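# Move one bottle from the cabinet onto the bench

## Task

Take exactly one bottle out of the cabinet and leave it standing upright on the bench, while the remaining two bottles stay inside the cabinet.

## Robot and tools

Robot: two arms, left_arm and right_arm, each with six joints (shoulder pan, shoulder lift, elbow, wrist 1, wrist 2, wrist 3) and a parallel gripper whose fingers cannot fold. Each arm rides a carriage on one shared floor track: left_rail carries left_arm and is always the one toward +y; right_rail carries right_arm. Image left/right does not follow these names.

Frame: one scene frame fixed to the table. z = 0 is the table top, +z up, +x is the direction the arms face, +y is to their left. The track runs along y at x = 0, with y = 0 at its middle; the table starts at x = 0.17 m. An arm base sits at x = 0, y = its carriage position_m, z = 0.04 m. Positions are in metres, velocities in m/s and rad/s, orientation as quaternion wxyz; printed hand poses may be off by a few cm. The gripper's fingers point along its own +z and close along its own y. end_effector_position is the point between the pads when shut; fingertips reach about 33 mm past it at gaps up to 40 mm, about 9 mm when wide open. A camera block sticks out about 10 cm toward the gripper's +x.

execute_actions(actions, cameras): actions is a list holding one action (empty list = no action, returns images and the scene number). An action may contain:
- rows: 1 to 15 rows, each run for one 1/30 s control step. Each row is a single list of 18 numbers in [-1, 1]: left_arm's six joint values, then its gripper position, force_limit, speed; then the same nine for right_arm. Joint values are offsets from that arm's Joint targets as they stood when the action began (not from the previous row), scaled so 1.0 = 1.481 rad for pan and lift and 2.222 rad for the other four. Send 0 to keep an arm's joints where targeted. Stated joint ranges: pan, lift, wrists ±6.283 rad; elbow ±3.142 rad; asking more than 0.010 rad past them gets the call refused. Gripper position is absolute: +1 open (140 mm), about -0.8 pads touch, -1 closes until blocked. force_limit -1 to +1 sets pad force (about 14 N at -1, 40 N at 0, 58 N at +1); speed -1 to +1 sets closing rate (about 30 to 250 mm/s); faster closes grip harder. Both start at +1. To leave a gripper alone, repeat its last three numbers.
- steps: 1 to 450 control steps (default 15, never fewer than the number of rows). After the last row each arm keeps heading for that row's target, so give long moves more steps or further calls.
- until: ends the action early when all its conditions hold; it reads only left_rail/right_rail fields, e.g. {"left_rail": {"position_status": ["!=", "moving"]}}; numbers need a comparison (=, !=, <, <=, >, >=). {"all": {"status": "ended"}} and {"any": {"status": "ended"}} are also allowed.
- left_rail / right_rail: position_m is an absolute carriage place along y (left_rail -0.8 to 1.5 m, right_rail -1.5 to 0.8 m); speed_m_s 0.01 to 1; acceleration_factor 0.1 to 1; or {"stop": true}. Drive, then wait with until on position_status before moving that arm to a scene point. Keep carriages at least 0.78 m apart. Out-of-range values refuse the whole call.
cameras: list of names (cam_high, cam_low, cam_front, cam_side, cam_left_wrist, cam_right_wrist), ["all"] or [].

move(target, speed, blend, stop_force, zero, blocking, cameras): plans smooth joint paths. target is one 18-number row laid out as above, or a list of up to 15 rows; every row's joint values are offsets from the current Joint targets (all from the same base, not chained); finger numbers are absolute. speed in rad/s, 0.01 to 3.14 (default 0.5), for the joint travelling furthest; may be one per target. blend in rad rounds corners of a list. stop_force (N, 4 to 120, both arms) ends an arm's path once its wrist sensor feels that much extra push; use low speed for touches; omit it when pulling away from something being pressed. zero (default true) rezeroes before the move. blocking=false returns early; then call wait or stop before new rows or moves. Result adds a move: line such as done, off_target, moving, held, fault, possibly limits=held.

wait(seconds 0 to 10): lets things run. stop(): brakes a running move (not carriages). zoom_image(camera, region [x0, y0, x1, y1] pixels, at most 504 each way) on the newest image. zero_wrist_force(arm: left_arm or right_arm). finished_scene(scene: the current scene's number) ends the scene irreversibly.

Results: Joint positions and Joint velocities per arm, rail first (m) then six joints (rad); Joint targets in the same order (the base for offsets); Tool commands; object_status (0 moving, 1 blocked while opening, 2 blocked while closing = likely holding, 3 reached position or pads met); position_measured in counts (3 open, ~75 = 100 mm, 139 = 60 mm, 200 = 20 mm, 230 pads meet); rail position_m, position_status (moving, done, contact_stop, time_out, stopped, stopped_with_arm, stopped_for_other_arm, stopped_for_other_carriage), position_answer (taken/not_taken); Wrist force/torque in the gripper's own axes; joint torques; MOTOR HOT warnings; lines like "joint sent to its limit" or "joint command not followed" (clearance check changed the command).

Avoid: anything landing off the table, on the track or the metal strip (fails the task); dropping or releasing moving parts; hitting fixed things, the cabinet or the other arm; net force near 150 N or joint torques at limits (pan/lift 303, elbow 138, wrists 49.6 N m), which freeze the arm for 10 s; heavy loads held far off centre; long stretched holds that overheat motors. After a fault, release any grip holding the arm and resend 0 offsets to regain control.

Each tool is called after "Call:" as name([rows], argument=value, ...), one row to a line, values as JSON.

## Session

Call:
execute_actions(actions=[])

Scene clock: 0.00 s.
left_arm: end_effector_position=(+0.3563, +1.0500, +0.5790) position_measured=3 object_status=3 end_effector_quat_wxyz=(+0.000, +0.000, +1.000, +0.000) | right_arm: end_effector_position=(+0.3563, -0.9744, +0.5790) position_measured=3 object_status=3 end_effector_quat_wxyz=(+0.000, +0.000, +1.000, +0.000)
Joint positions: left_arm=[0.971 -0.28 -2.157 1.821 -1.235 -1.571 -0.28] | right_arm=[-1.053 -0.281 -2.157 1.821 -1.235 -1.571 -0.28]
Joint velocities: within noise
Joint torques (N m): no reading
Wrist force (N): no reading
Wrist torque (N m): no reading
Wrist force, peak (N): no reading
Joint targets: left_arm=[0.971 -0.280 -2.157 1.821 -1.235 -1.571 -0.280] | right_arm=[-1.053 -0.281 -2.157 1.821 -1.235 -1.571 -0.280]
Tool commands: left_gripper/position=+1.0 left_gripper/force_limit=+1.0 left_gripper/speed=+1.0 right_gripper/position=+1.0 right_gripper/force_limit=+1.0 right_gripper/speed=+1.0
left_rail: position_m=0.971 position_status=done
right_rail: position_m=-1.053 position_status=done

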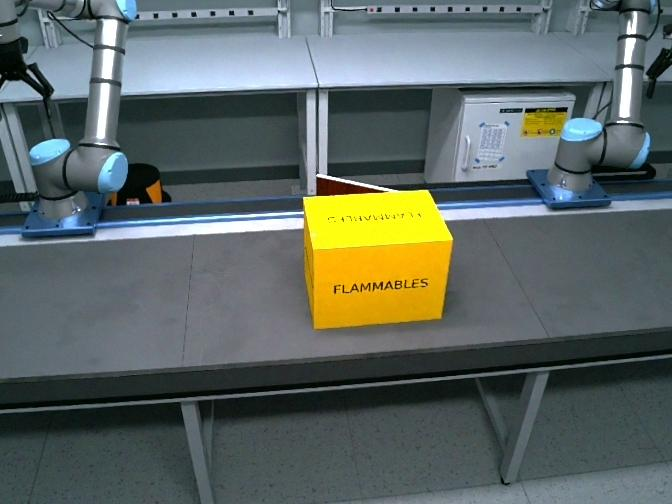

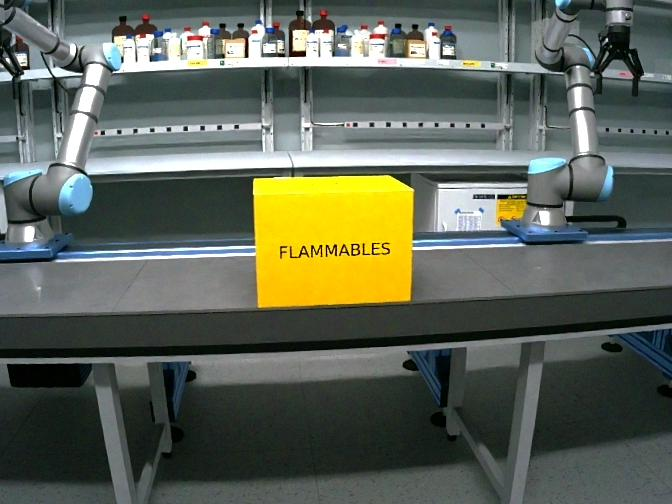

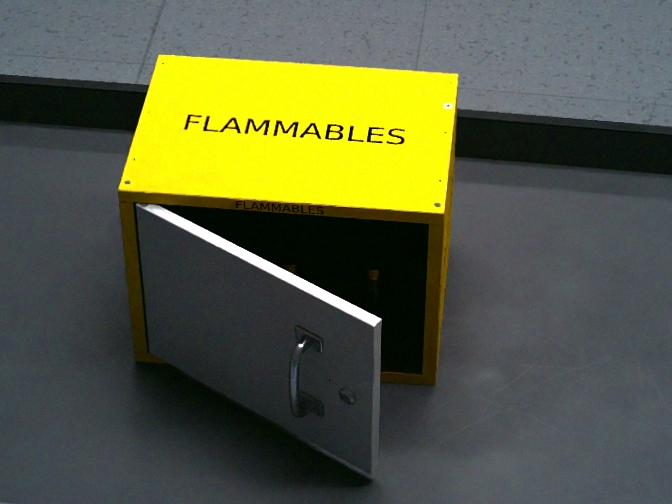

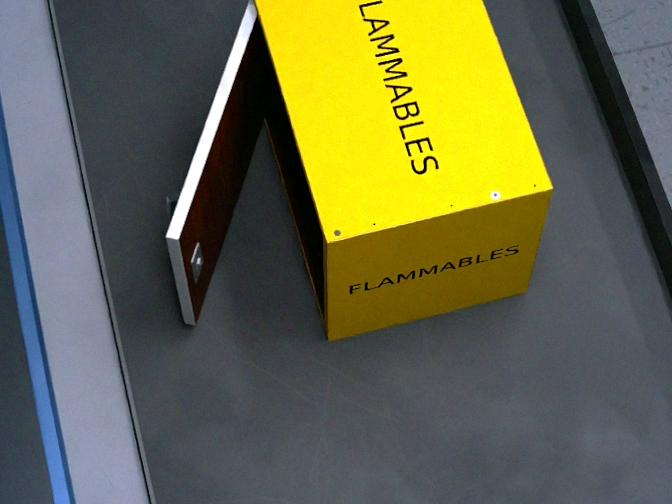

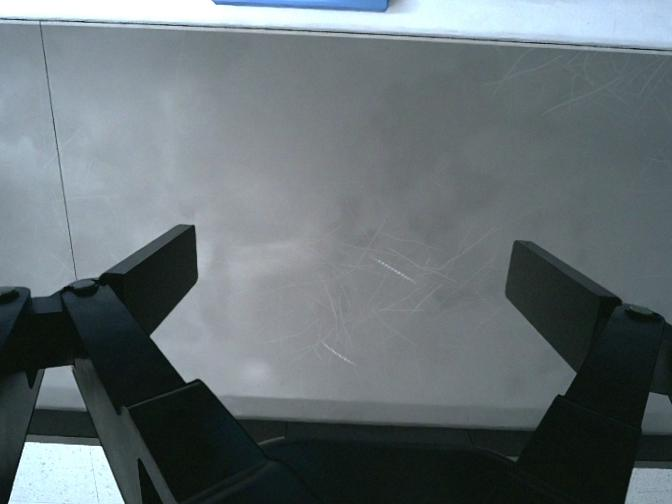

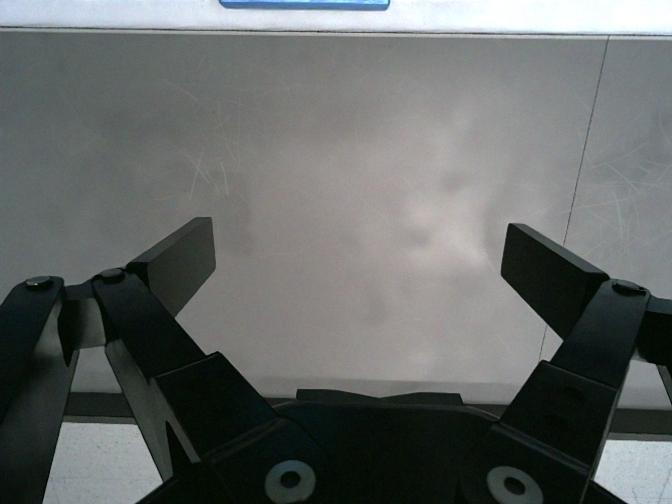

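Call:
zoom_image(camera="cam_front", region=[110, 180, 470, 490])

Call:
zoom_image(camera="cam_side", region=[130, 0, 570, 360])

Call:
zoom_image(camera="cam_high", region=[280, 150, 480, 350])

Scaled by 1.400.

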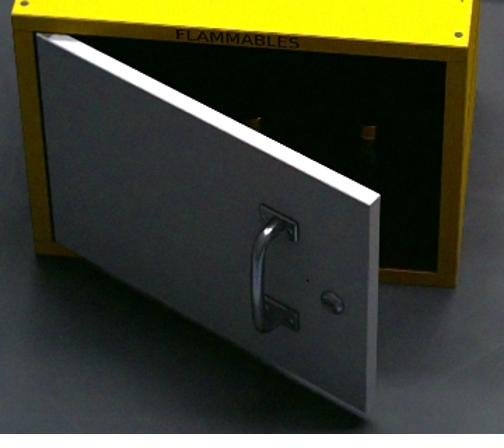

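Scaled by 1.145.

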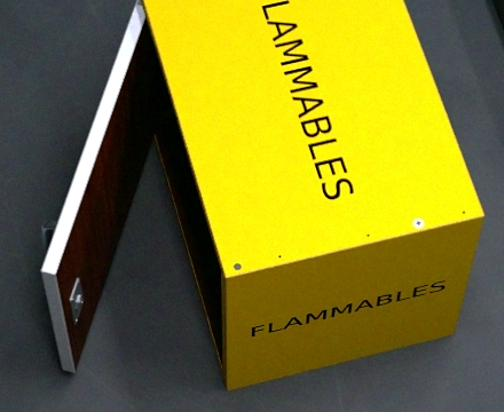

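Scaled by 2.520.

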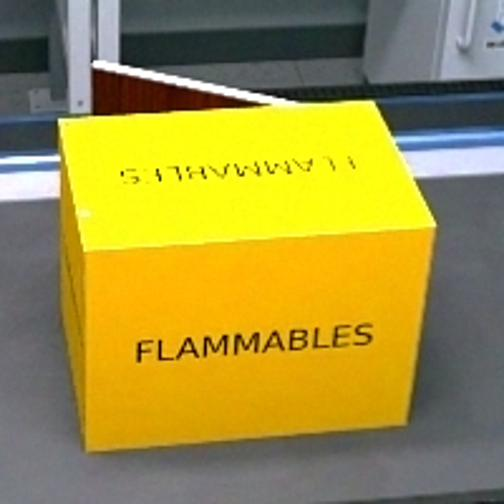

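Call:
execute_actions([
  {"right_rail":{"position_m":-0.85},"steps":90,"until":{"right_rail":{"position_status":["!=","moving"]}}},
])

Call:
move([
  [0,0,0,0,0,0,1,1,1,-0.871,0.396,-0.099,0,0.684,0.126,-0.8,0,0],
  [0,0,0,0,0,0,1,1,1,-0.871,0.4,-0.999,-0.2,0.684,0.126,-0.8,0,0],
], speed=1.3, blend=[0.2,0])

Scene clock: 6.57 s.
left_arm: end_effector_position=(+0.3563, +1.0500, +0.5790) position_measured=3 object_status=3 end_effector_quat_wxyz=(+0.000, +0.000, +1.000, +0.000) | right_arm: end_effector_position=(+0.3563, -0.7714, +0.5790) position_measured=3 object_status=3 end_effector_quat_wxyz=(+0.000, +0.000, +1.000, +0.000)
Joint positions: left_arm=[0.971 -0.28 -2.157 1.821 -1.235 -1.571 -0.281] | right_arm=[-0.85 -0.281 -2.157 1.821 -1.235 -1.571 -0.281]
Joint torques (N m): left_arm=[-0.34 -2.83 -50.34 -4.67 0.15 0] | right_arm=[-4.75 3.12 -47.28 -4.95 0.2 0.38]
Wrist force (N): left_arm=[0.1 0.3 0.5] | right_arm=[-0.4 0.7 0.3]
Wrist torque (N m): left_arm=[0.06 -0.02 0.00] | right_arm=[0.15 0.09 0.00]
Wrist force, peak (N): left_arm=[-0.5 0.1 0.7] | right_arm=[-0.7 -1.6 0.2]
Joint targets: left_arm=[0.971 -0.280 -2.157 1.821 -1.235 -1.571 -0.280] | right_arm=[-0.850 -0.281 -2.157 1.821 -1.235 -1.571 -0.280]
Tool commands: left_gripper/position=+1.0 left_gripper/force_limit=+1.0 left_gripper/speed=+1.0 right_gripper/position=+1.0 right_gripper/force_limit=+1.0 right_gripper/speed=+1.0
left_rail: position_m=0.971 position_status=done
right_rail: position_m=-0.850 position_status=done

Scene clock: 10.07 s.
left_arm: end_effector_position=(+0.3563, +1.0500, +0.5790) position_measured=3 object_status=3 end_effector_quat_wxyz=(+0.000, +0.000, +1.000, +0.000) | right_arm: end_effector_position=(+0.5143, -0.5933, +1.4750) position_measured=229 object_status=3 end_effector_quat_wxyz=(+0.689, -0.158, +0.680, -0.193) end_effector_velocity=(+0.000, +0.001, -0.001) end_effector_angular_velocity=(-0.002, +0.000, +0.001)
Joint positions: left_arm=[0.971 -0.28 -2.157 1.821 -1.235 -1.571 -0.281] | right_arm=[-0.85 -1.571 -1.564 -0.399 -1.679 -0.051 -0.001]
Joint velocities: left_arm=[within noise] | right_arm=[-0.001 0 -0.001 -0.001 0 0.001 0]
Joint torques (N m): left_arm=[-0.6 -2.95 -50.64 -4.91 0.36 0.26] | right_arm=[-19.86 24.37 8.26 -1.06 -2.76 1.79]
Wrist force (N): left_arm=[-0.2 0.1 -0.1] | right_arm=[-0.5 2.4 -1.8]
Wrist torque (N m): left_arm=[0.01 0.04 0.00] | right_arm=[0.52 0.45 0.19]
Wrist force, peak (N): left_arm=[0.1 0.2 0.8] | right_arm=[-1.5 8.9 -1.8]
Joint targets: left_arm=[0.971 -0.280 -2.157 1.821 -1.235 -1.571 -0.280] | right_arm=[-0.850 -1.571 -1.564 -0.399 -1.679 -0.051 -0.001]
left_rail: position_m=0.971 position_status=done
right_rail: position_m=-0.850 position_status=done
move: done

Call:
move([
  [0,0,0,0,0,0,1,1,1,0,0,-0.8,-0.2,0,0,-0.8,0,0],
  [0,0,0,0,0,0,1,1,1,0.494,0,-0.957,-0.234,0,0,-0.8,0,0],
], speed=1.2, blend=[0.2,0], cameras=["cam_right_wrist","cam_side","cam_front","cam_high"])

Scene clock: 13.10 s.
left_arm: end_effector_position=(+0.3563, +1.0500, +0.5790) position_measured=3 object_status=3 end_effector_quat_wxyz=(+0.000, +0.000, +1.000, +0.000) | right_arm: end_effector_position=(+0.1514, -0.2488, +0.2493) position_measured=229 object_status=3 end_effector_quat_wxyz=(-0.268, +0.653, +0.272, +0.654)
Joint positions: left_arm=[0.971 -0.28 -2.157 1.821 -1.235 -1.571 -0.281] | right_arm=[-0.85 -0.839 -1.564 -2.525 -2.199 -0.051 -0.001]
Joint torques (N m): left_arm=[-1.01 -2.69 -50.52 -4.69 0.14 0.49] | right_arm=[12.99 39.32 14.74 -3 -1.74 1.48]
Wrist force (N): left_arm=[0.2 0.0 0.2] | right_arm=[-0.2 2.9 -0.8]
Wrist torque (N m): left_arm=[0.01 -0.04 0.00] | right_arm=[0.99 -0.22 -0.34]
Wrist force, peak (N): left_arm=[0.0 0.9 0.3] | right_arm=[-1.5 6.6 1.7]
Joint targets: left_arm=[0.971 -0.280 -2.157 1.821 -1.235 -1.571 -0.280] | right_arm=[-0.850 -0.839 -1.564 -2.525 -2.199 -0.051 -0.001]
left_rail: position_m=0.971 position_status=done
right_rail: position_m=-0.850 position_status=done
move: done
Images, in order (width x height): cam_high 672x504, cam_front 672x504, cam_side 672x504, cam_right_wrist 672x504.

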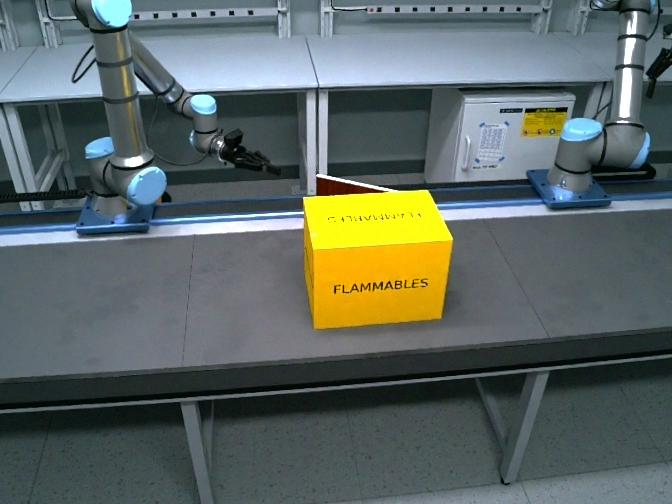

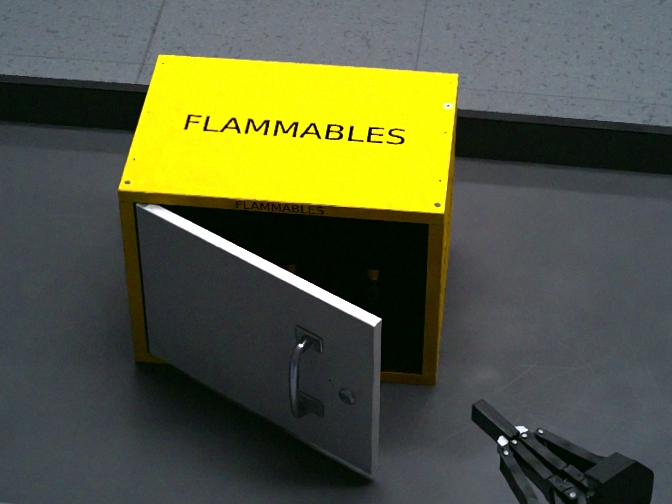

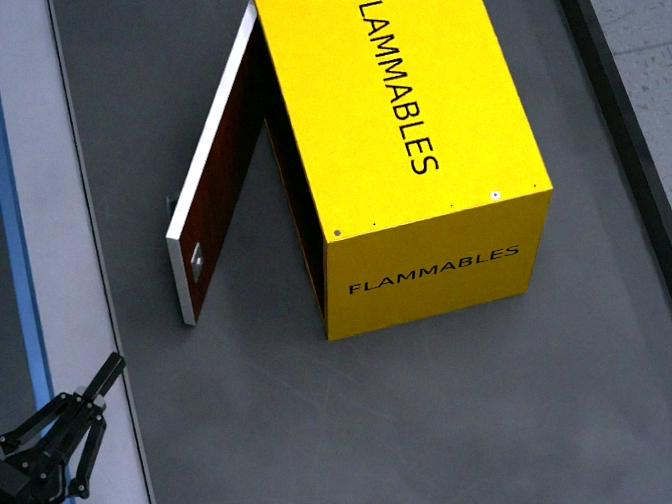

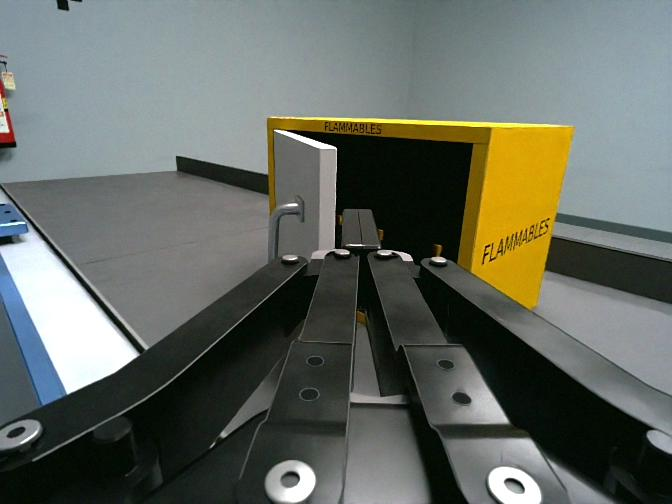

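Call:
zoom_image(camera="cam_right_wrist", region=[240, 100, 600, 350])

Scaled by 1.400.

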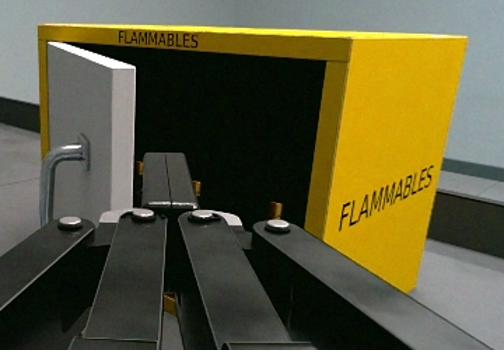

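Call:
move([
  [0,0,0,0,0,0,1,1,1,-0.822,-0.2026,0.0518,0.0855,-0.902,0,-0.8,0,0],
  [0,0,0,0,0,0,1,1,1,-0.749,-0.2654,0.126,0.0527,-0.854,0,-0.8,0,0],
], speed=[0.8,0.3], blend=[0.05,0], stop_force=25, cameras=["cam_right_wrist","cam_side","cam_front","cam_high"])

Scene clock: 20.50 s.
left_arm: end_effector_position=(+0.3563, +1.0500, +0.5790) position_measured=3 object_status=3 end_effector_quat_wxyz=(+0.000, +0.000, +1.000, +0.000) | right_arm: end_effector_position=(+0.3498, -0.0999, +0.1689) position_measured=229 object_status=3 end_effector_quat_wxyz=(+0.500, -0.500, -0.500, -0.500)
Joint positions: left_arm=[0.971 -0.28 -2.157 1.821 -1.235 -1.571 -0.281] | right_arm=[-0.85 -1.948 -1.957 -2.245 -2.082 -1.949 -0.001]
Joint torques (N m): left_arm=[-0.26 -3.02 -49.86 -4.95 -0.11 0.39] | right_arm=[12.61 51.35 36.44 -0.27 1.52 1.17]
Wrist force (N): left_arm=[0.1 -0.1 0.1] | right_arm=[-0.2 2.9 -0.6]
Wrist torque (N m): left_arm=[-0.02 -0.02 0.00] | right_arm=[1.00 -0.24 -0.35]
Wrist force, peak (N): left_arm=[0.3 0.0 1.0] | right_arm=[-0.4 4.1 -3.2]
Joint targets: left_arm=[0.971 -0.280 -2.157 1.821 -1.235 -1.571 -0.280] | right_arm=[-0.850 -1.948 -1.957 -2.245 -2.082 -1.949 -0.001]
left_rail: position_m=0.971 position_status=done
right_rail: position_m=-0.850 position_status=done
move: done
Images, in order (width x height): cam_high 672x504, cam_front 672x504, cam_side 672x504, cam_right_wrist 672x504.

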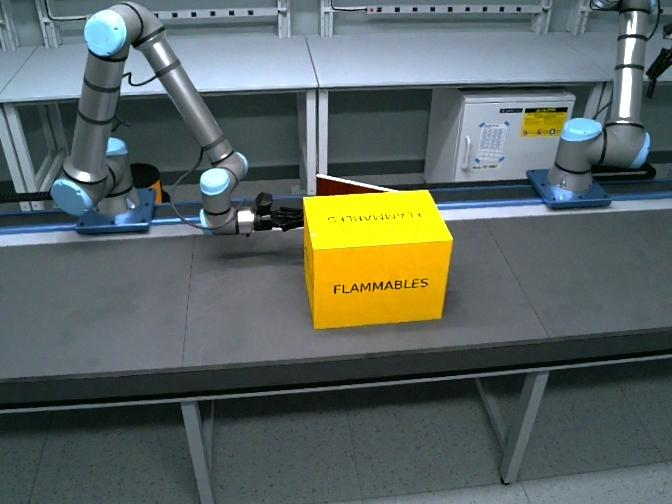

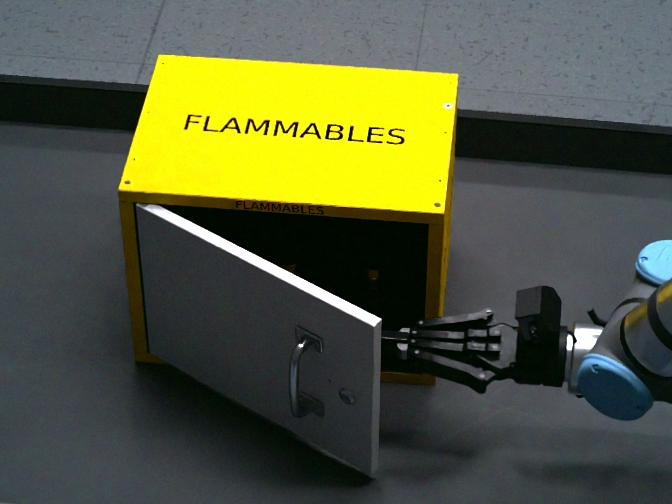

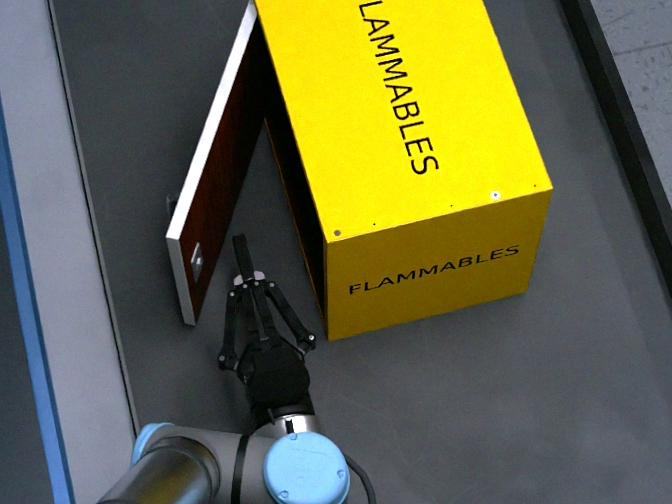

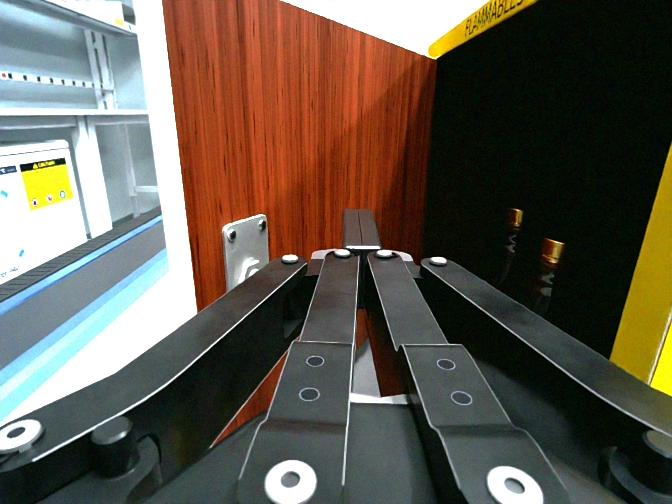

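Call:
move([
  [0,0,0,0,0,0,1,1,1,0.150,-0.0026,0.0036,-0.0014,0.1,0,-0.8,0,0],
  [0,0,0,0,0,0,1,1,1,0.232,-0.0476,0.0594,-0.027,0.155,0,-0.8,0,0],
  [0,0,0,0,0,0,1,1,1,0.248,-0.1202,0.151,-0.0707,0.1654,0,-0.8,0,0],
  [0,0,0,0,0,0,1,1,1,0.236,-0.1706,0.2165,-0.1022,0.1573,0,-0.8,0,0],
], speed=0.22, blend=[0.04,0.04,0.04,0], stop_force=60, cameras=["cam_right_wrist","cam_side","cam_front"])

Scene clock: 25.07 s.
left_arm: end_effector_position=(+0.3563, +1.0500, +0.5790) position_measured=3 object_status=3 end_effector_quat_wxyz=(+0.000, +0.000, +1.000, +0.000) | right_arm: end_effector_position=(+0.1951, +0.2355, +0.1696) position_measured=229 object_status=3 end_effector_quat_wxyz=(+0.500, -0.500, -0.500, -0.500)
Joint positions: left_arm=[0.971 -0.28 -2.157 1.821 -1.235 -1.571 -0.281] | right_arm=[-0.85 -1.599 -2.21 -1.764 -2.309 -1.599 -0.001]
Joint torques (N m): left_arm=[0.41 -2.49 -49.65 -4.75 -0.02 0.28] | right_arm=[-22.37 79.49 47.52 0.62 -0.73 1.11]
Wrist force (N): left_arm=[0.1 0.0 0.1] | right_arm=[-1.3 0.3 -3.9]
Wrist torque (N m): left_arm=[0.00 -0.02 0.00] | right_arm=[1.08 0.00 -0.35]
Wrist force, peak (N): left_arm=[0.6 0.1 0.7] | right_arm=[-2.3 6.5 -1.1]
Joint targets: left_arm=[0.971 -0.280 -2.157 1.821 -1.235 -1.571 -0.280] | right_arm=[-0.850 -1.599 -2.210 -1.764 -2.309 -1.599 -0.001]
left_rail: position_m=0.971 position_status=done
right_rail: position_m=-0.850 position_status=done
move: done
Images, in order (width x height): cam_front 672x504, cam_side 672x504, cam_right_wrist 672x504.

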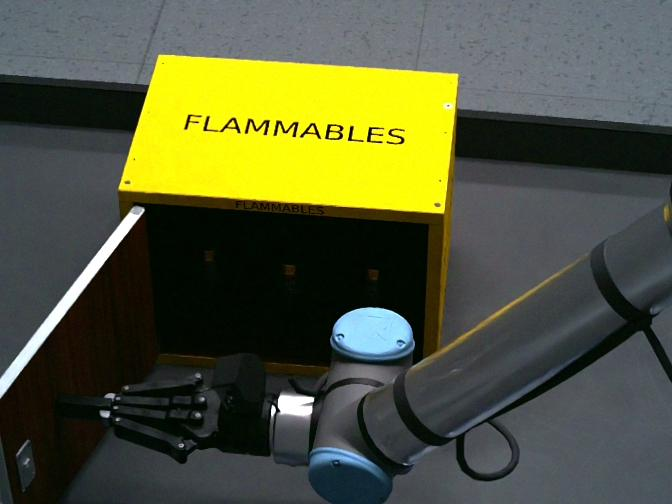

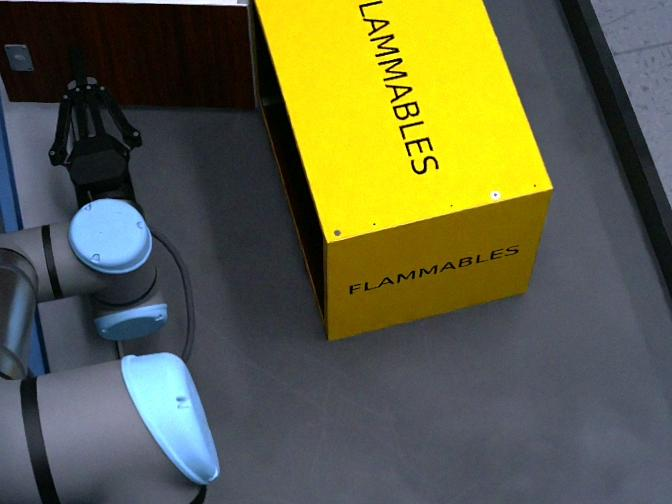

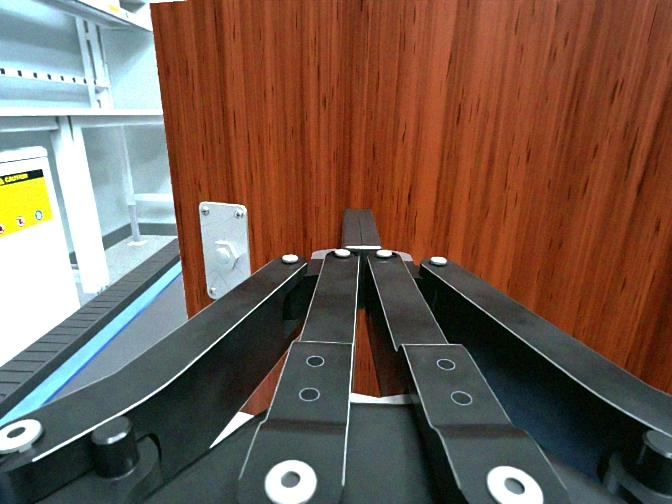

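Call:
move([
  [0,0,0,0,0,0,1,1,1,-0.004,0.1229,-0.1571,0.0752,-0.0027,0,1,0,0],
  [0,0,0,0,0,0,1,1,1,0.2725,-0.0571,0.0747,-0.0367,0.8886,0,1,0,0],
], speed=[0.5,0.9], blend=[0.04,0], cameras=["cam_right_wrist","cam_side","cam_front"])

Call:
zoom_image(camera="cam_right_wrist", region=[200, 80, 500, 330])

Scene clock: 29.33 s.
left_arm: end_effector_position=(+0.3563, +1.0500, +0.5790) position_measured=3 object_status=3 end_effector_quat_wxyz=(+0.000, +0.000, +1.000, +0.000) | right_arm: end_effector_position=(+0.2006, -0.0200, +0.1698) position_measured=3 object_status=3 end_effector_quat_wxyz=(+0.000, +0.707, +0.000, +0.707)
Joint positions: left_arm=[0.971 -0.28 -2.157 1.821 -1.235 -1.571 -0.281] | right_arm=[-0.85 -1.195 -2.295 -1.598 -2.391 0.375 -0.001]
Joint torques (N m): left_arm=[0.09 -3.82 -49.68 -4.87 -0.09 0.5] | right_arm=[14.19 84.95 43.66 -4.11 1.26 0.68]
Wrist force (N): left_arm=[0.1 0.1 0.2] | right_arm=[-1.2 3.4 -0.4]
Wrist torque (N m): left_arm=[0.01 -0.01 0.01] | right_arm=[1.10 0.09 -0.34]
Wrist force, peak (N): left_arm=[-0.2 0.6 0.4] | right_arm=[-1.4 3.5 -3.8]
Joint targets: left_arm=[0.971 -0.280 -2.157 1.821 -1.235 -1.571 -0.280] | right_arm=[-0.850 -1.195 -2.295 -1.598 -2.391 0.375 -0.001]
left_rail: position_m=0.971 position_status=done
right_rail: position_m=-0.850 position_status=done
move: done
Images, in order (width x height): cam_front 672x504, cam_side 672x504, cam_right_wrist 672x504.

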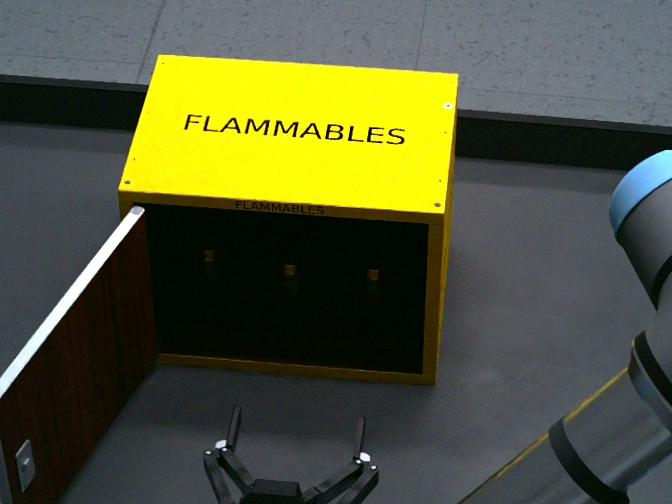

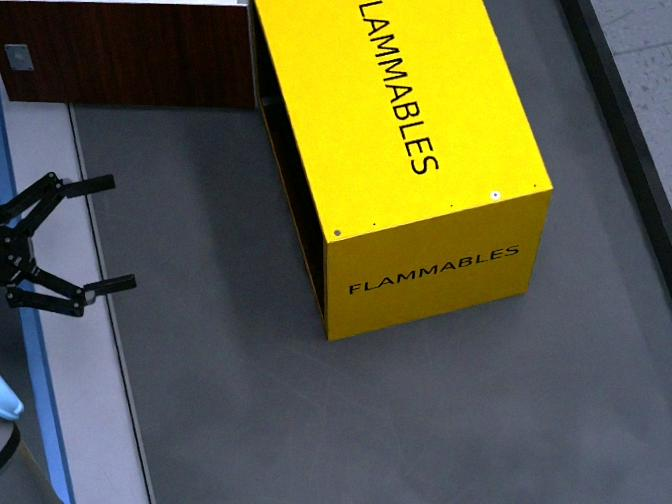

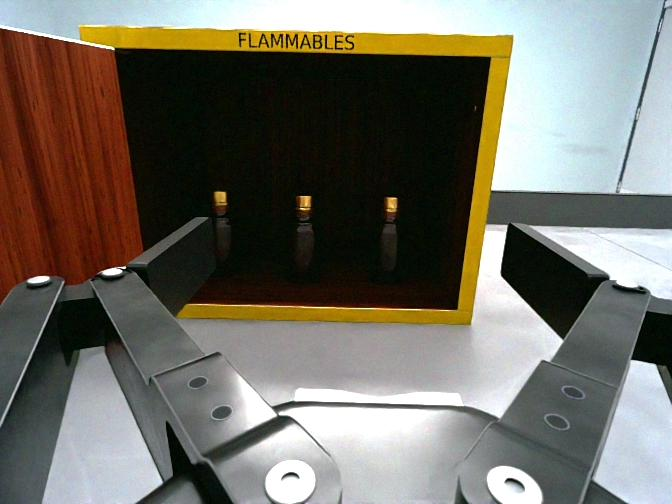

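Scaled by 1.680.

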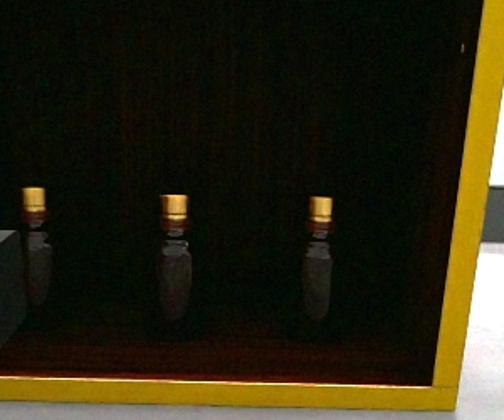

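Call:
move(target=[0,0,0,0,0,0,1,1,1,-0.0839,-0.0394,-0.1686,0.9023,-0.0745,-0.7065,0.23,-0.8,-0.5], speed=0.9, cameras=["cam_right_wrist","cam_side","cam_front"])

Call:
zoom_image(camera="cam_right_wrist", region=[200, 80, 500, 330])

Scene clock: 36.80 s.
left_arm: end_effector_position=(+0.3563, +1.0500, +0.5790) position_measured=3 object_status=3 end_effector_quat_wxyz=(+0.000, +0.000, +1.000, +0.000) | right_arm: end_effector_position=(+0.3005, +0.0192, +0.0550) position_measured=100 object_status=3 end_effector_quat_wxyz=(-0.079, +0.771, +0.097, +0.624)
Joint positions: left_arm=[0.971 -0.28 -2.157 1.821 -1.235 -1.571 -0.281] | right_arm=[-0.85 -1.319 -2.353 -1.973 -0.386 0.21 -1.57]
Joint torques (N m): left_arm=[-1.16 -2.8 -49.85 -4.73 -0.23 0.62] | right_arm=[-19.19 77.24 10.87 7.31 -4.91 -2.04]
Wrist force (N): left_arm=[0.1 0.2 -0.1] | right_arm=[-0.7 2.7 0.0]
Wrist torque (N m): left_arm=[0.03 -0.03 0.00] | right_arm=[0.92 -0.13 -0.12]
Wrist force, peak (N): left_arm=[0.1 0.5 0.6] | right_arm=[-1.5 3.9 -0.1]
Joint targets: left_arm=[0.971 -0.280 -2.157 1.821 -1.235 -1.571 -0.280] | right_arm=[-0.850 -1.319 -2.353 -1.973 -0.386 0.210 -1.570]
left_rail: position_m=0.971 position_status=done
right_rail: position_m=-0.850 position_status=done
move: done
Images, in order (width x height): cam_front 672x504, cam_side 672x504, cam_right_wrist 672x504.

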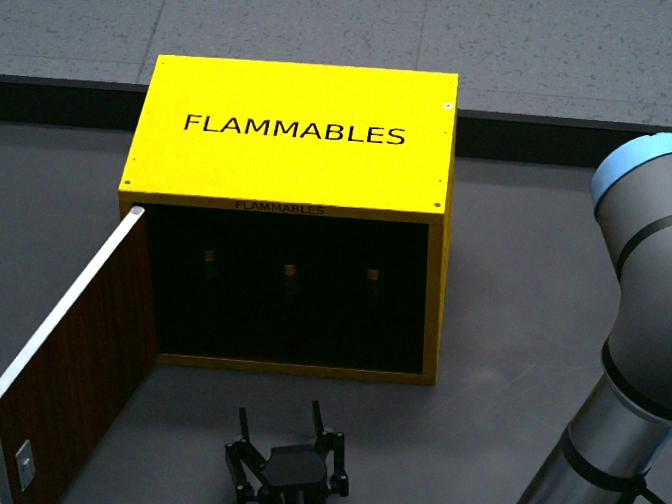

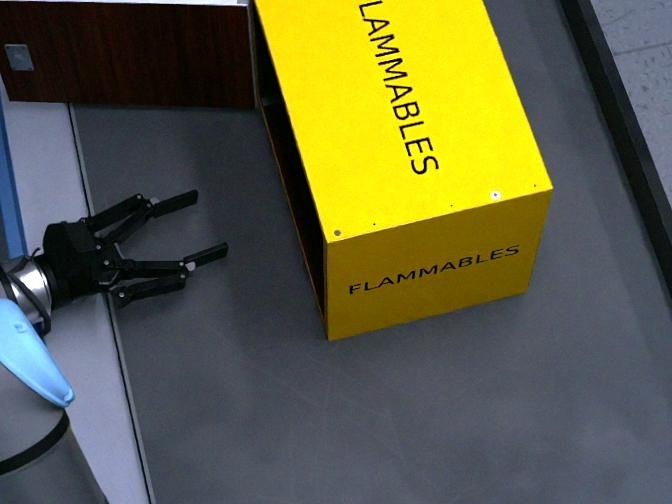

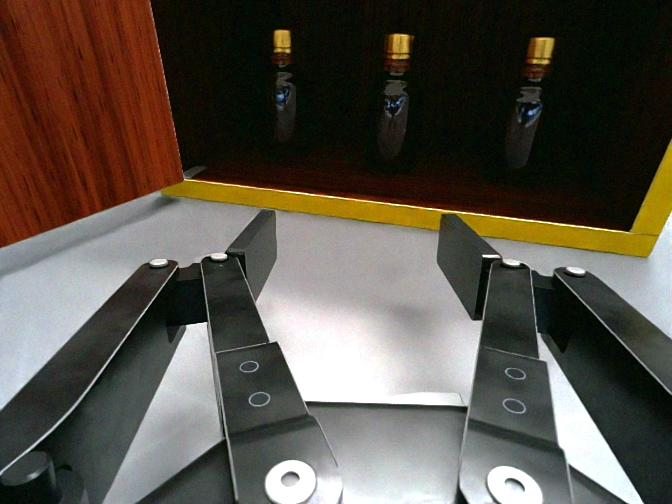

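Scaled by 1.680.

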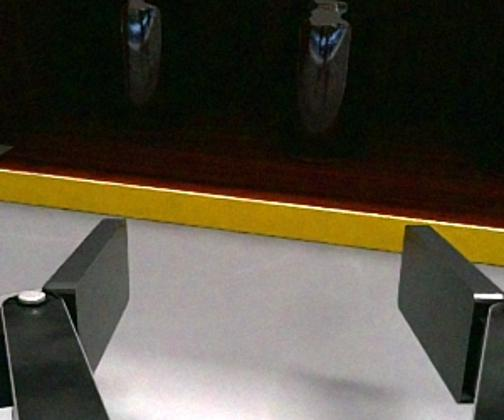

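Call:
move([
  [0,0,0,0,0,0,1,1,1,-0.0843,-0.0213,0.0407,-0.0267,0,0,0.23,-0.8,-0.5],
  [0,0,0,0,0,0,1,1,1,-0.133,-0.0374,0.0703,-0.0456,0,0,0.23,-0.8,-0.5],
  [0,0,0,0,0,0,1,1,1,-0.1762,-0.0544,0.1005,-0.0644,0,0,0.23,-0.8,-0.5],
], speed=0.15, blend=[0.02,0.02,0], stop_force=12, cameras=["cam_right_wrist","cam_front"])

Scene clock: 40.73 s.
left_arm: end_effector_position=(+0.3563, +1.0500, +0.5790) position_measured=3 object_status=3 end_effector_quat_wxyz=(+0.000, +0.000, +1.000, +0.000) | right_arm: end_effector_position=(+0.5157, +0.0189, +0.0548) position_measured=100 object_status=3 end_effector_quat_wxyz=(+0.003, +0.777, -0.004, +0.629)
Joint positions: left_arm=[0.971 -0.28 -2.157 1.821 -1.235 -1.571 -0.281] | right_arm=[-0.85 -1.58 -2.434 -1.75 -0.529 0.21 -1.57]
Joint torques (N m): left_arm=[-0.9 -1.86 -49.39 -4.82 -0.4 0.67] | right_arm=[-17.89 89.6 38.76 1.84 -4.35 -1.45]
Wrist force (N): left_arm=[0.1 0.2 0.4] | right_arm=[-0.9 3.0 -0.1]
Wrist torque (N m): left_arm=[0.04 -0.01 -0.01] | right_arm=[0.97 -0.04 -0.12]
Wrist force, peak (N): left_arm=[-0.1 0.1 0.7] | right_arm=[-1.9 3.1 -2.1]
Joint targets: left_arm=[0.971 -0.280 -2.157 1.821 -1.235 -1.571 -0.280] | right_arm=[-0.850 -1.580 -2.434 -1.750 -0.529 0.210 -1.570]
left_rail: position_m=0.971 position_status=done
right_rail: position_m=-0.850 position_status=done
move: done
Images, in order (width x height): cam_front 672x504, cam_right_wrist 672x504.

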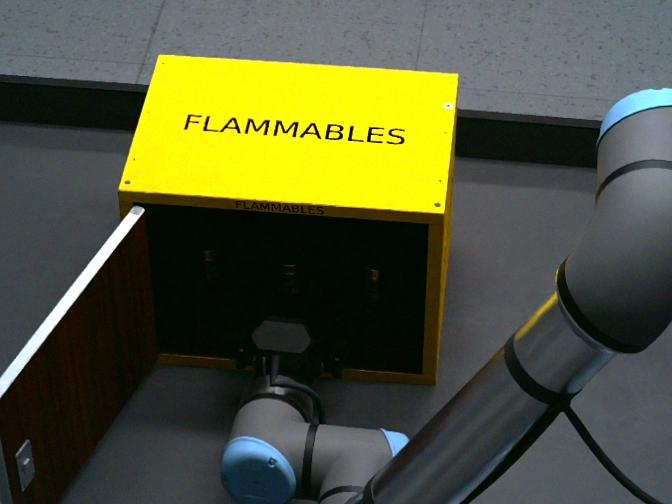

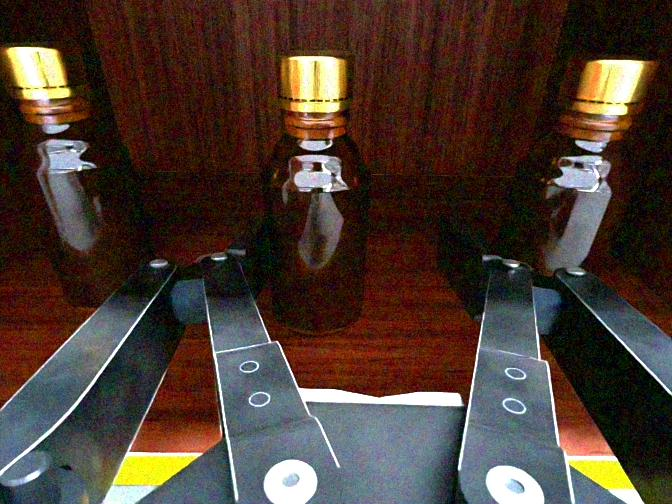

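Call:
move(target=[0,0,0,0,0,0,1,1,1,-0.0053,-0.0118,0.021,-0.0128,0,0,0.23,-0.8,-0.5], speed=0.08, stop_force=10, cameras=["cam_right_wrist"])

Scene clock: 42.77 s.
left_arm: end_effector_position=(+0.3563, +1.0500, +0.5790) position_measured=3 object_status=3 end_effector_quat_wxyz=(+0.000, +0.000, +1.000, +0.000) | right_arm: end_effector_position=(+0.5229, +0.0361, +0.0553) position_measured=100 object_status=3 end_effector_quat_wxyz=(+0.005, +0.777, -0.007, +0.629)
Joint positions: left_arm=[0.971 -0.28 -2.157 1.821 -1.235 -1.571 -0.281] | right_arm=[-0.85 -1.588 -2.451 -1.703 -0.558 0.21 -1.57]
Joint torques (N m): left_arm=[-0.5 -2.28 -49.4 -4.96 -0.54 0.5] | right_arm=[-18.68 93.01 40 1.75 -4.22 -1.41]
Wrist force (N): left_arm=[0.1 0.2 0.4] | right_arm=[-1.4 3.0 -0.2]
Wrist torque (N m): left_arm=[0.03 -0.02 0.00] | right_arm=[0.98 0.08 -0.12]
Wrist force, peak (N): left_arm=[-0.1 0.5 0.4] | right_arm=[-1.9 3.5 -0.3]
Joint targets: left_arm=[0.971 -0.280 -2.157 1.821 -1.235 -1.571 -0.280] | right_arm=[-0.850 -1.588 -2.451 -1.703 -0.558 0.210 -1.570]
left_rail: position_m=0.971 position_status=done
right_rail: position_m=-0.850 position_status=done
move: done
Images, in order (width x height): cam_right_wrist 672x504.

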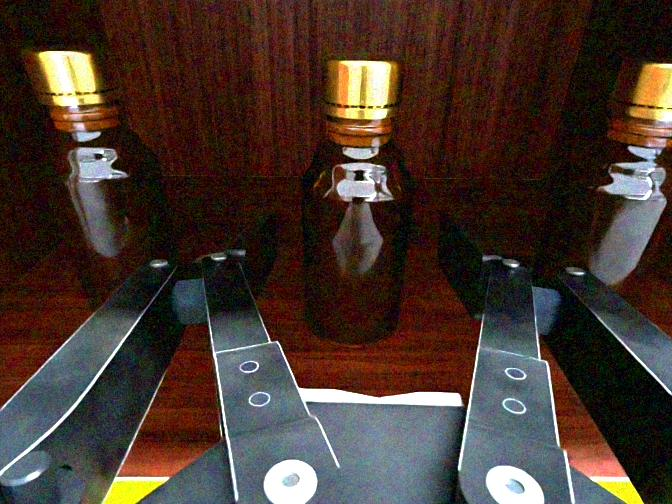

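Call:
execute_actions([
  {"rows":[[0,0,0,0,0,0,1,1,1,0,0,0,0,0,0,-1,-0.3,-1]],"steps":95},
], cameras=["cam_right_wrist"])

Scene clock: 46.30 s.
left_arm: end_effector_position=(+0.3563, +1.0500, +0.5790) position_measured=3 object_status=3 end_effector_quat_wxyz=(+0.000, +0.000, +1.000, +0.000) | right_arm: end_effector_position=(+0.5229, +0.0361, +0.0553) position_measured=161 object_status=2 end_effector_quat_wxyz=(+0.005, +0.777, -0.007, +0.629)
Joint positions: left_arm=[0.971 -0.28 -2.157 1.821 -1.235 -1.571 -0.281] | right_arm=[-0.85 -1.588 -2.451 -1.703 -0.558 0.21 -1.57]
Joint torques (N m): left_arm=[-0.01 -2.53 -49.39 -4.85 -0.33 0.52] | right_arm=[-20.9 92.61 16.24 1.56 -3.74 -1.26]
Wrist force (N): left_arm=[-0.1 -0.1 0.0] | right_arm=[0.5 -0.1 -2.9]
Wrist torque (N m): left_arm=[-0.04 0.03 0.00] | right_arm=[1.04 0.07 0.04]
Wrist force, peak (N): left_arm=[-0.1 0.6 0.6] | right_arm=[-1.5 3.4 -0.2]
Joint targets: left_arm=[0.971 -0.280 -2.157 1.821 -1.235 -1.571 -0.280] | right_arm=[-0.850 -1.588 -2.451 -1.703 -0.558 0.210 -1.570]
left_rail: position_m=0.971 position_status=done
right_rail: position_m=-0.850 position_status=done
Images, in order (width x height): cam_right_wrist 672x504.

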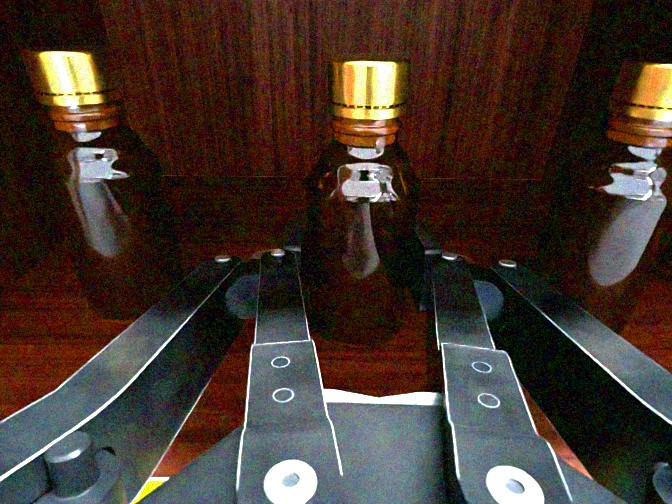

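Call:
move([
  [0,0,0,0,0,0,1,1,1,0,0.0322,-0.0036,-0.018,0,0,-1,-0.3,-1],
  [0,0,0,0,0,0,1,1,1,0.0478,0.0534,-0.038,0.0022,0,0,-1,-0.3,-1],
  [0,0,0,0,0,0,1,1,1,0.1118,0.0764,-0.0764,0.0253,0,0,-1,-0.3,-1],
  [0,0,0,0,0,0,1,1,1,0.1778,0.0945,-0.1078,0.0446,0,0,-1,-0.3,-1],
], speed=[0.05,0.12,0.15,0.15], blend=[0.005,0.02,0.02,0], cameras=["cam_right_wrist","cam_front","cam_side"])

Scene clock: 51.83 s.
left_arm: end_effector_position=(+0.3563, +1.0500, +0.5790) position_measured=3 object_status=3 end_effector_quat_wxyz=(+0.000, +0.000, +1.000, +0.000) | right_arm: end_effector_position=(+0.3008, +0.0361, +0.0897) position_measured=161 object_status=2 end_effector_quat_wxyz=(-0.077, +0.771, +0.095, +0.624)
Joint positions: left_arm=[0.971 -0.28 -2.157 1.821 -1.235 -1.571 -0.281] | right_arm=[-0.85 -1.325 -2.311 -1.942 -0.458 0.21 -1.57]
Joint torques (N m): left_arm=[-0.16 -1.87 -48.66 -4.84 -0.56 0.77] | right_arm=[12.7 103.03 14.53 7.62 -2.12 -1.65]
Wrist force (N): left_arm=[-0.1 0.1 0.5] | right_arm=[-3.6 2.9 -0.1]
Wrist torque (N m): left_arm=[0.01 0.02 -0.01] | right_arm=[0.95 -0.02 -0.13]
Wrist force, peak (N): left_arm=[0.2 0.5 0.6] | right_arm=[-4.7 2.9 0.7]
Joint targets: left_arm=[0.971 -0.280 -2.157 1.821 -1.235 -1.571 -0.280] | right_arm=[-0.850 -1.325 -2.311 -1.942 -0.458 0.210 -1.570]
left_rail: position_m=0.971 position_status=done
right_rail: position_m=-0.850 position_status=done
move: done
Images, in order (width x height): cam_front 672x504, cam_side 672x504, cam_right_wrist 672x504.

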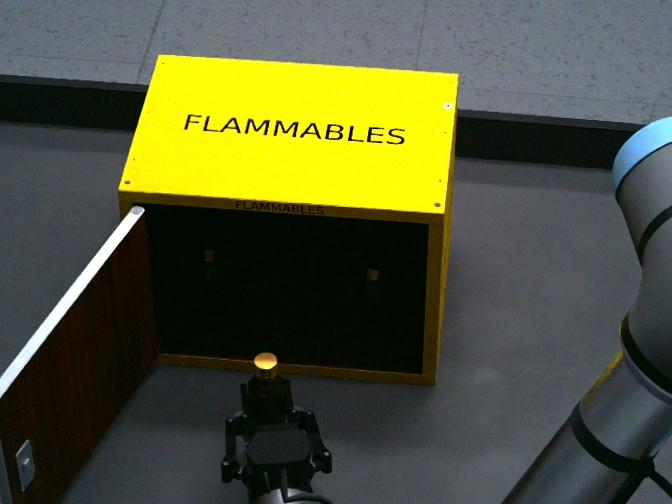

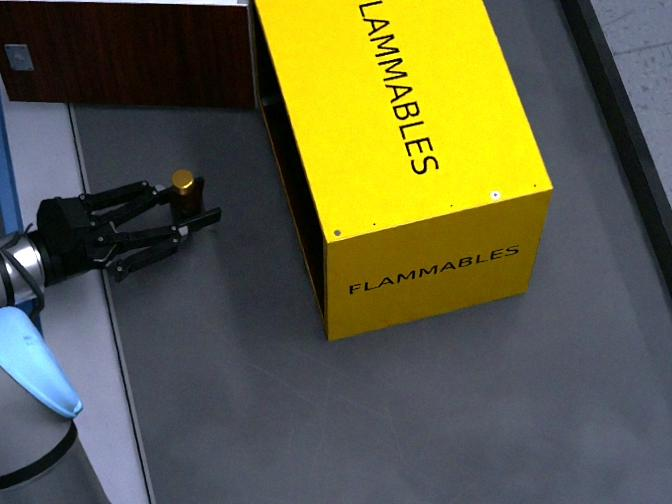

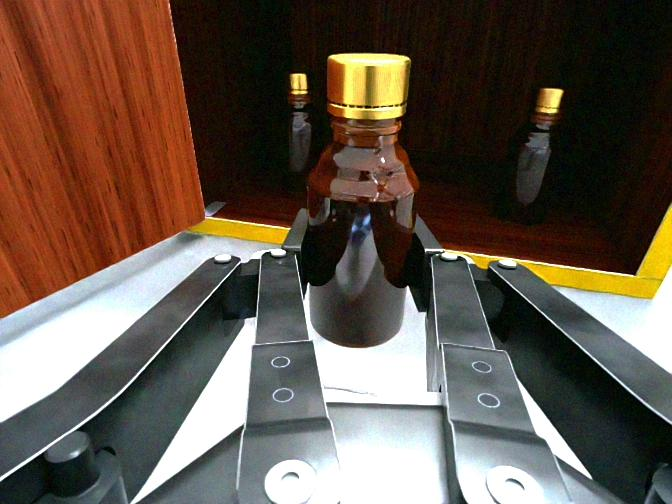

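Call:
move([
  [0,0,0,0,0,0,1,1,1,0,-0.032,0.0036,0.0176,0,0,-1,-0.3,-1],
  [0,0,0,0,0,0,1,1,1,0,-0.0646,0.0072,0.0352,0,0,-1,-0.3,-1],
], speed=[0.08,0.025], blend=[0.005,0], stop_force=5, cameras=["cam_right_wrist","cam_side"])

Scene clock: 55.37 s.
left_arm: end_effector_position=(+0.3563, +1.0500, +0.5790) position_measured=3 object_status=3 end_effector_quat_wxyz=(+0.000, +0.000, +1.000, +0.000) | right_arm: end_effector_position=(+0.3006, +0.0361, +0.0368) position_measured=161 object_status=2 end_effector_quat_wxyz=(-0.077, +0.771, +0.095, +0.624)
Joint positions: left_arm=[0.971 -0.28 -2.157 1.821 -1.235 -1.571 -0.281] | right_arm=[-0.85 -1.325 -2.395 -1.928 -0.39 0.21 -1.57]
Joint torques (N m): left_arm=[0.05 -2.64 -48.77 -4.84 -0.62 0.83] | right_arm=[10.59 106.22 11.36 1.81 -4.15 -1.51]
Wrist force (N): left_arm=[-0.2 0.1 0.5] | right_arm=[-3.1 1.4 0.3]
Wrist torque (N m): left_arm=[0.02 0.06 -0.01] | right_arm=[0.69 -0.01 -0.10]
Wrist force, peak (N): left_arm=[0.0 0.0 0.7] | right_arm=[15.3 8.3 -4.6]
Joint targets: left_arm=[0.971 -0.280 -2.157 1.821 -1.235 -1.571 -0.280] | right_arm=[-0.850 -1.325 -2.395 -1.928 -0.390 0.210 -1.570]
left_rail: position_m=0.971 position_status=done
right_rail: position_m=-0.850 position_status=done
move: contact (right_arm); path passed 1 of 2 targets; right_arm: the shoulder lift is farthest, 0.011 rad from its target
Images, in order (width x height): cam_side 672x504, cam_right_wrist 672x504.

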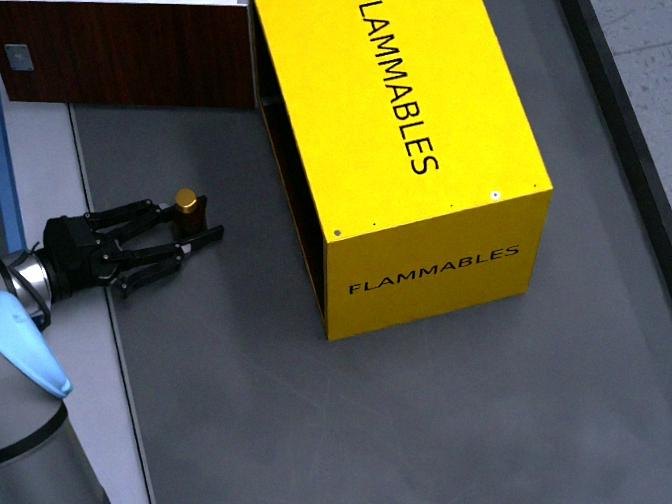

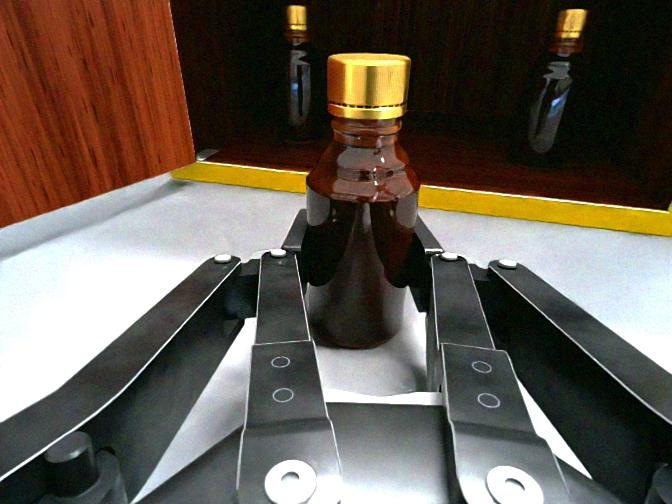

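Call:
move(target=[0,0,0,0,0,0,1,1,1,0,-0.0022,0.0002,0.0012,0,0,-1,-0.3,-1], speed=0.02, stop_force=6)

Scene clock: 56.40 s.
left_arm: end_effector_position=(+0.3563, +1.0500, +0.5790) position_measured=3 object_status=3 end_effector_quat_wxyz=(+0.000, +0.000, +1.000, +0.000) | right_arm: end_effector_position=(+0.3007, +0.0361, +0.0366) position_measured=161 object_status=2 end_effector_quat_wxyz=(-0.077, +0.771, +0.095, +0.624)
Joint positions: left_arm=[0.971 -0.28 -2.157 1.821 -1.235 -1.571 -0.281] | right_arm=[-0.85 -1.325 -2.395 -1.928 -0.39 0.21 -1.57]
Joint torques (N m): left_arm=[0.55 -2.01 -49.05 -5.07 -0.68 0.77] | right_arm=[8.67 100.83 16.41 1.11 0.44 -1.4]
Wrist force (N): left_arm=[-0.1 0.3 0.4] | right_arm=[3.4 2.6 -3.2]
Wrist torque (N m): left_arm=[0.07 0.02 -0.01] | right_arm=[0.80 -0.11 0.00]
Wrist force, peak (N): left_arm=[0.4 0.3 0.8] | right_arm=[5.7 4.2 -5.3]
Joint targets: left_arm=[0.971 -0.280 -2.157 1.821 -1.235 -1.571 -0.280] | right_arm=[-0.850 -1.325 -2.395 -1.928 -0.390 0.210 -1.570]
left_rail: position_m=0.971 position_status=done
right_rail: position_m=-0.850 position_status=done
move: contact (right_arm)


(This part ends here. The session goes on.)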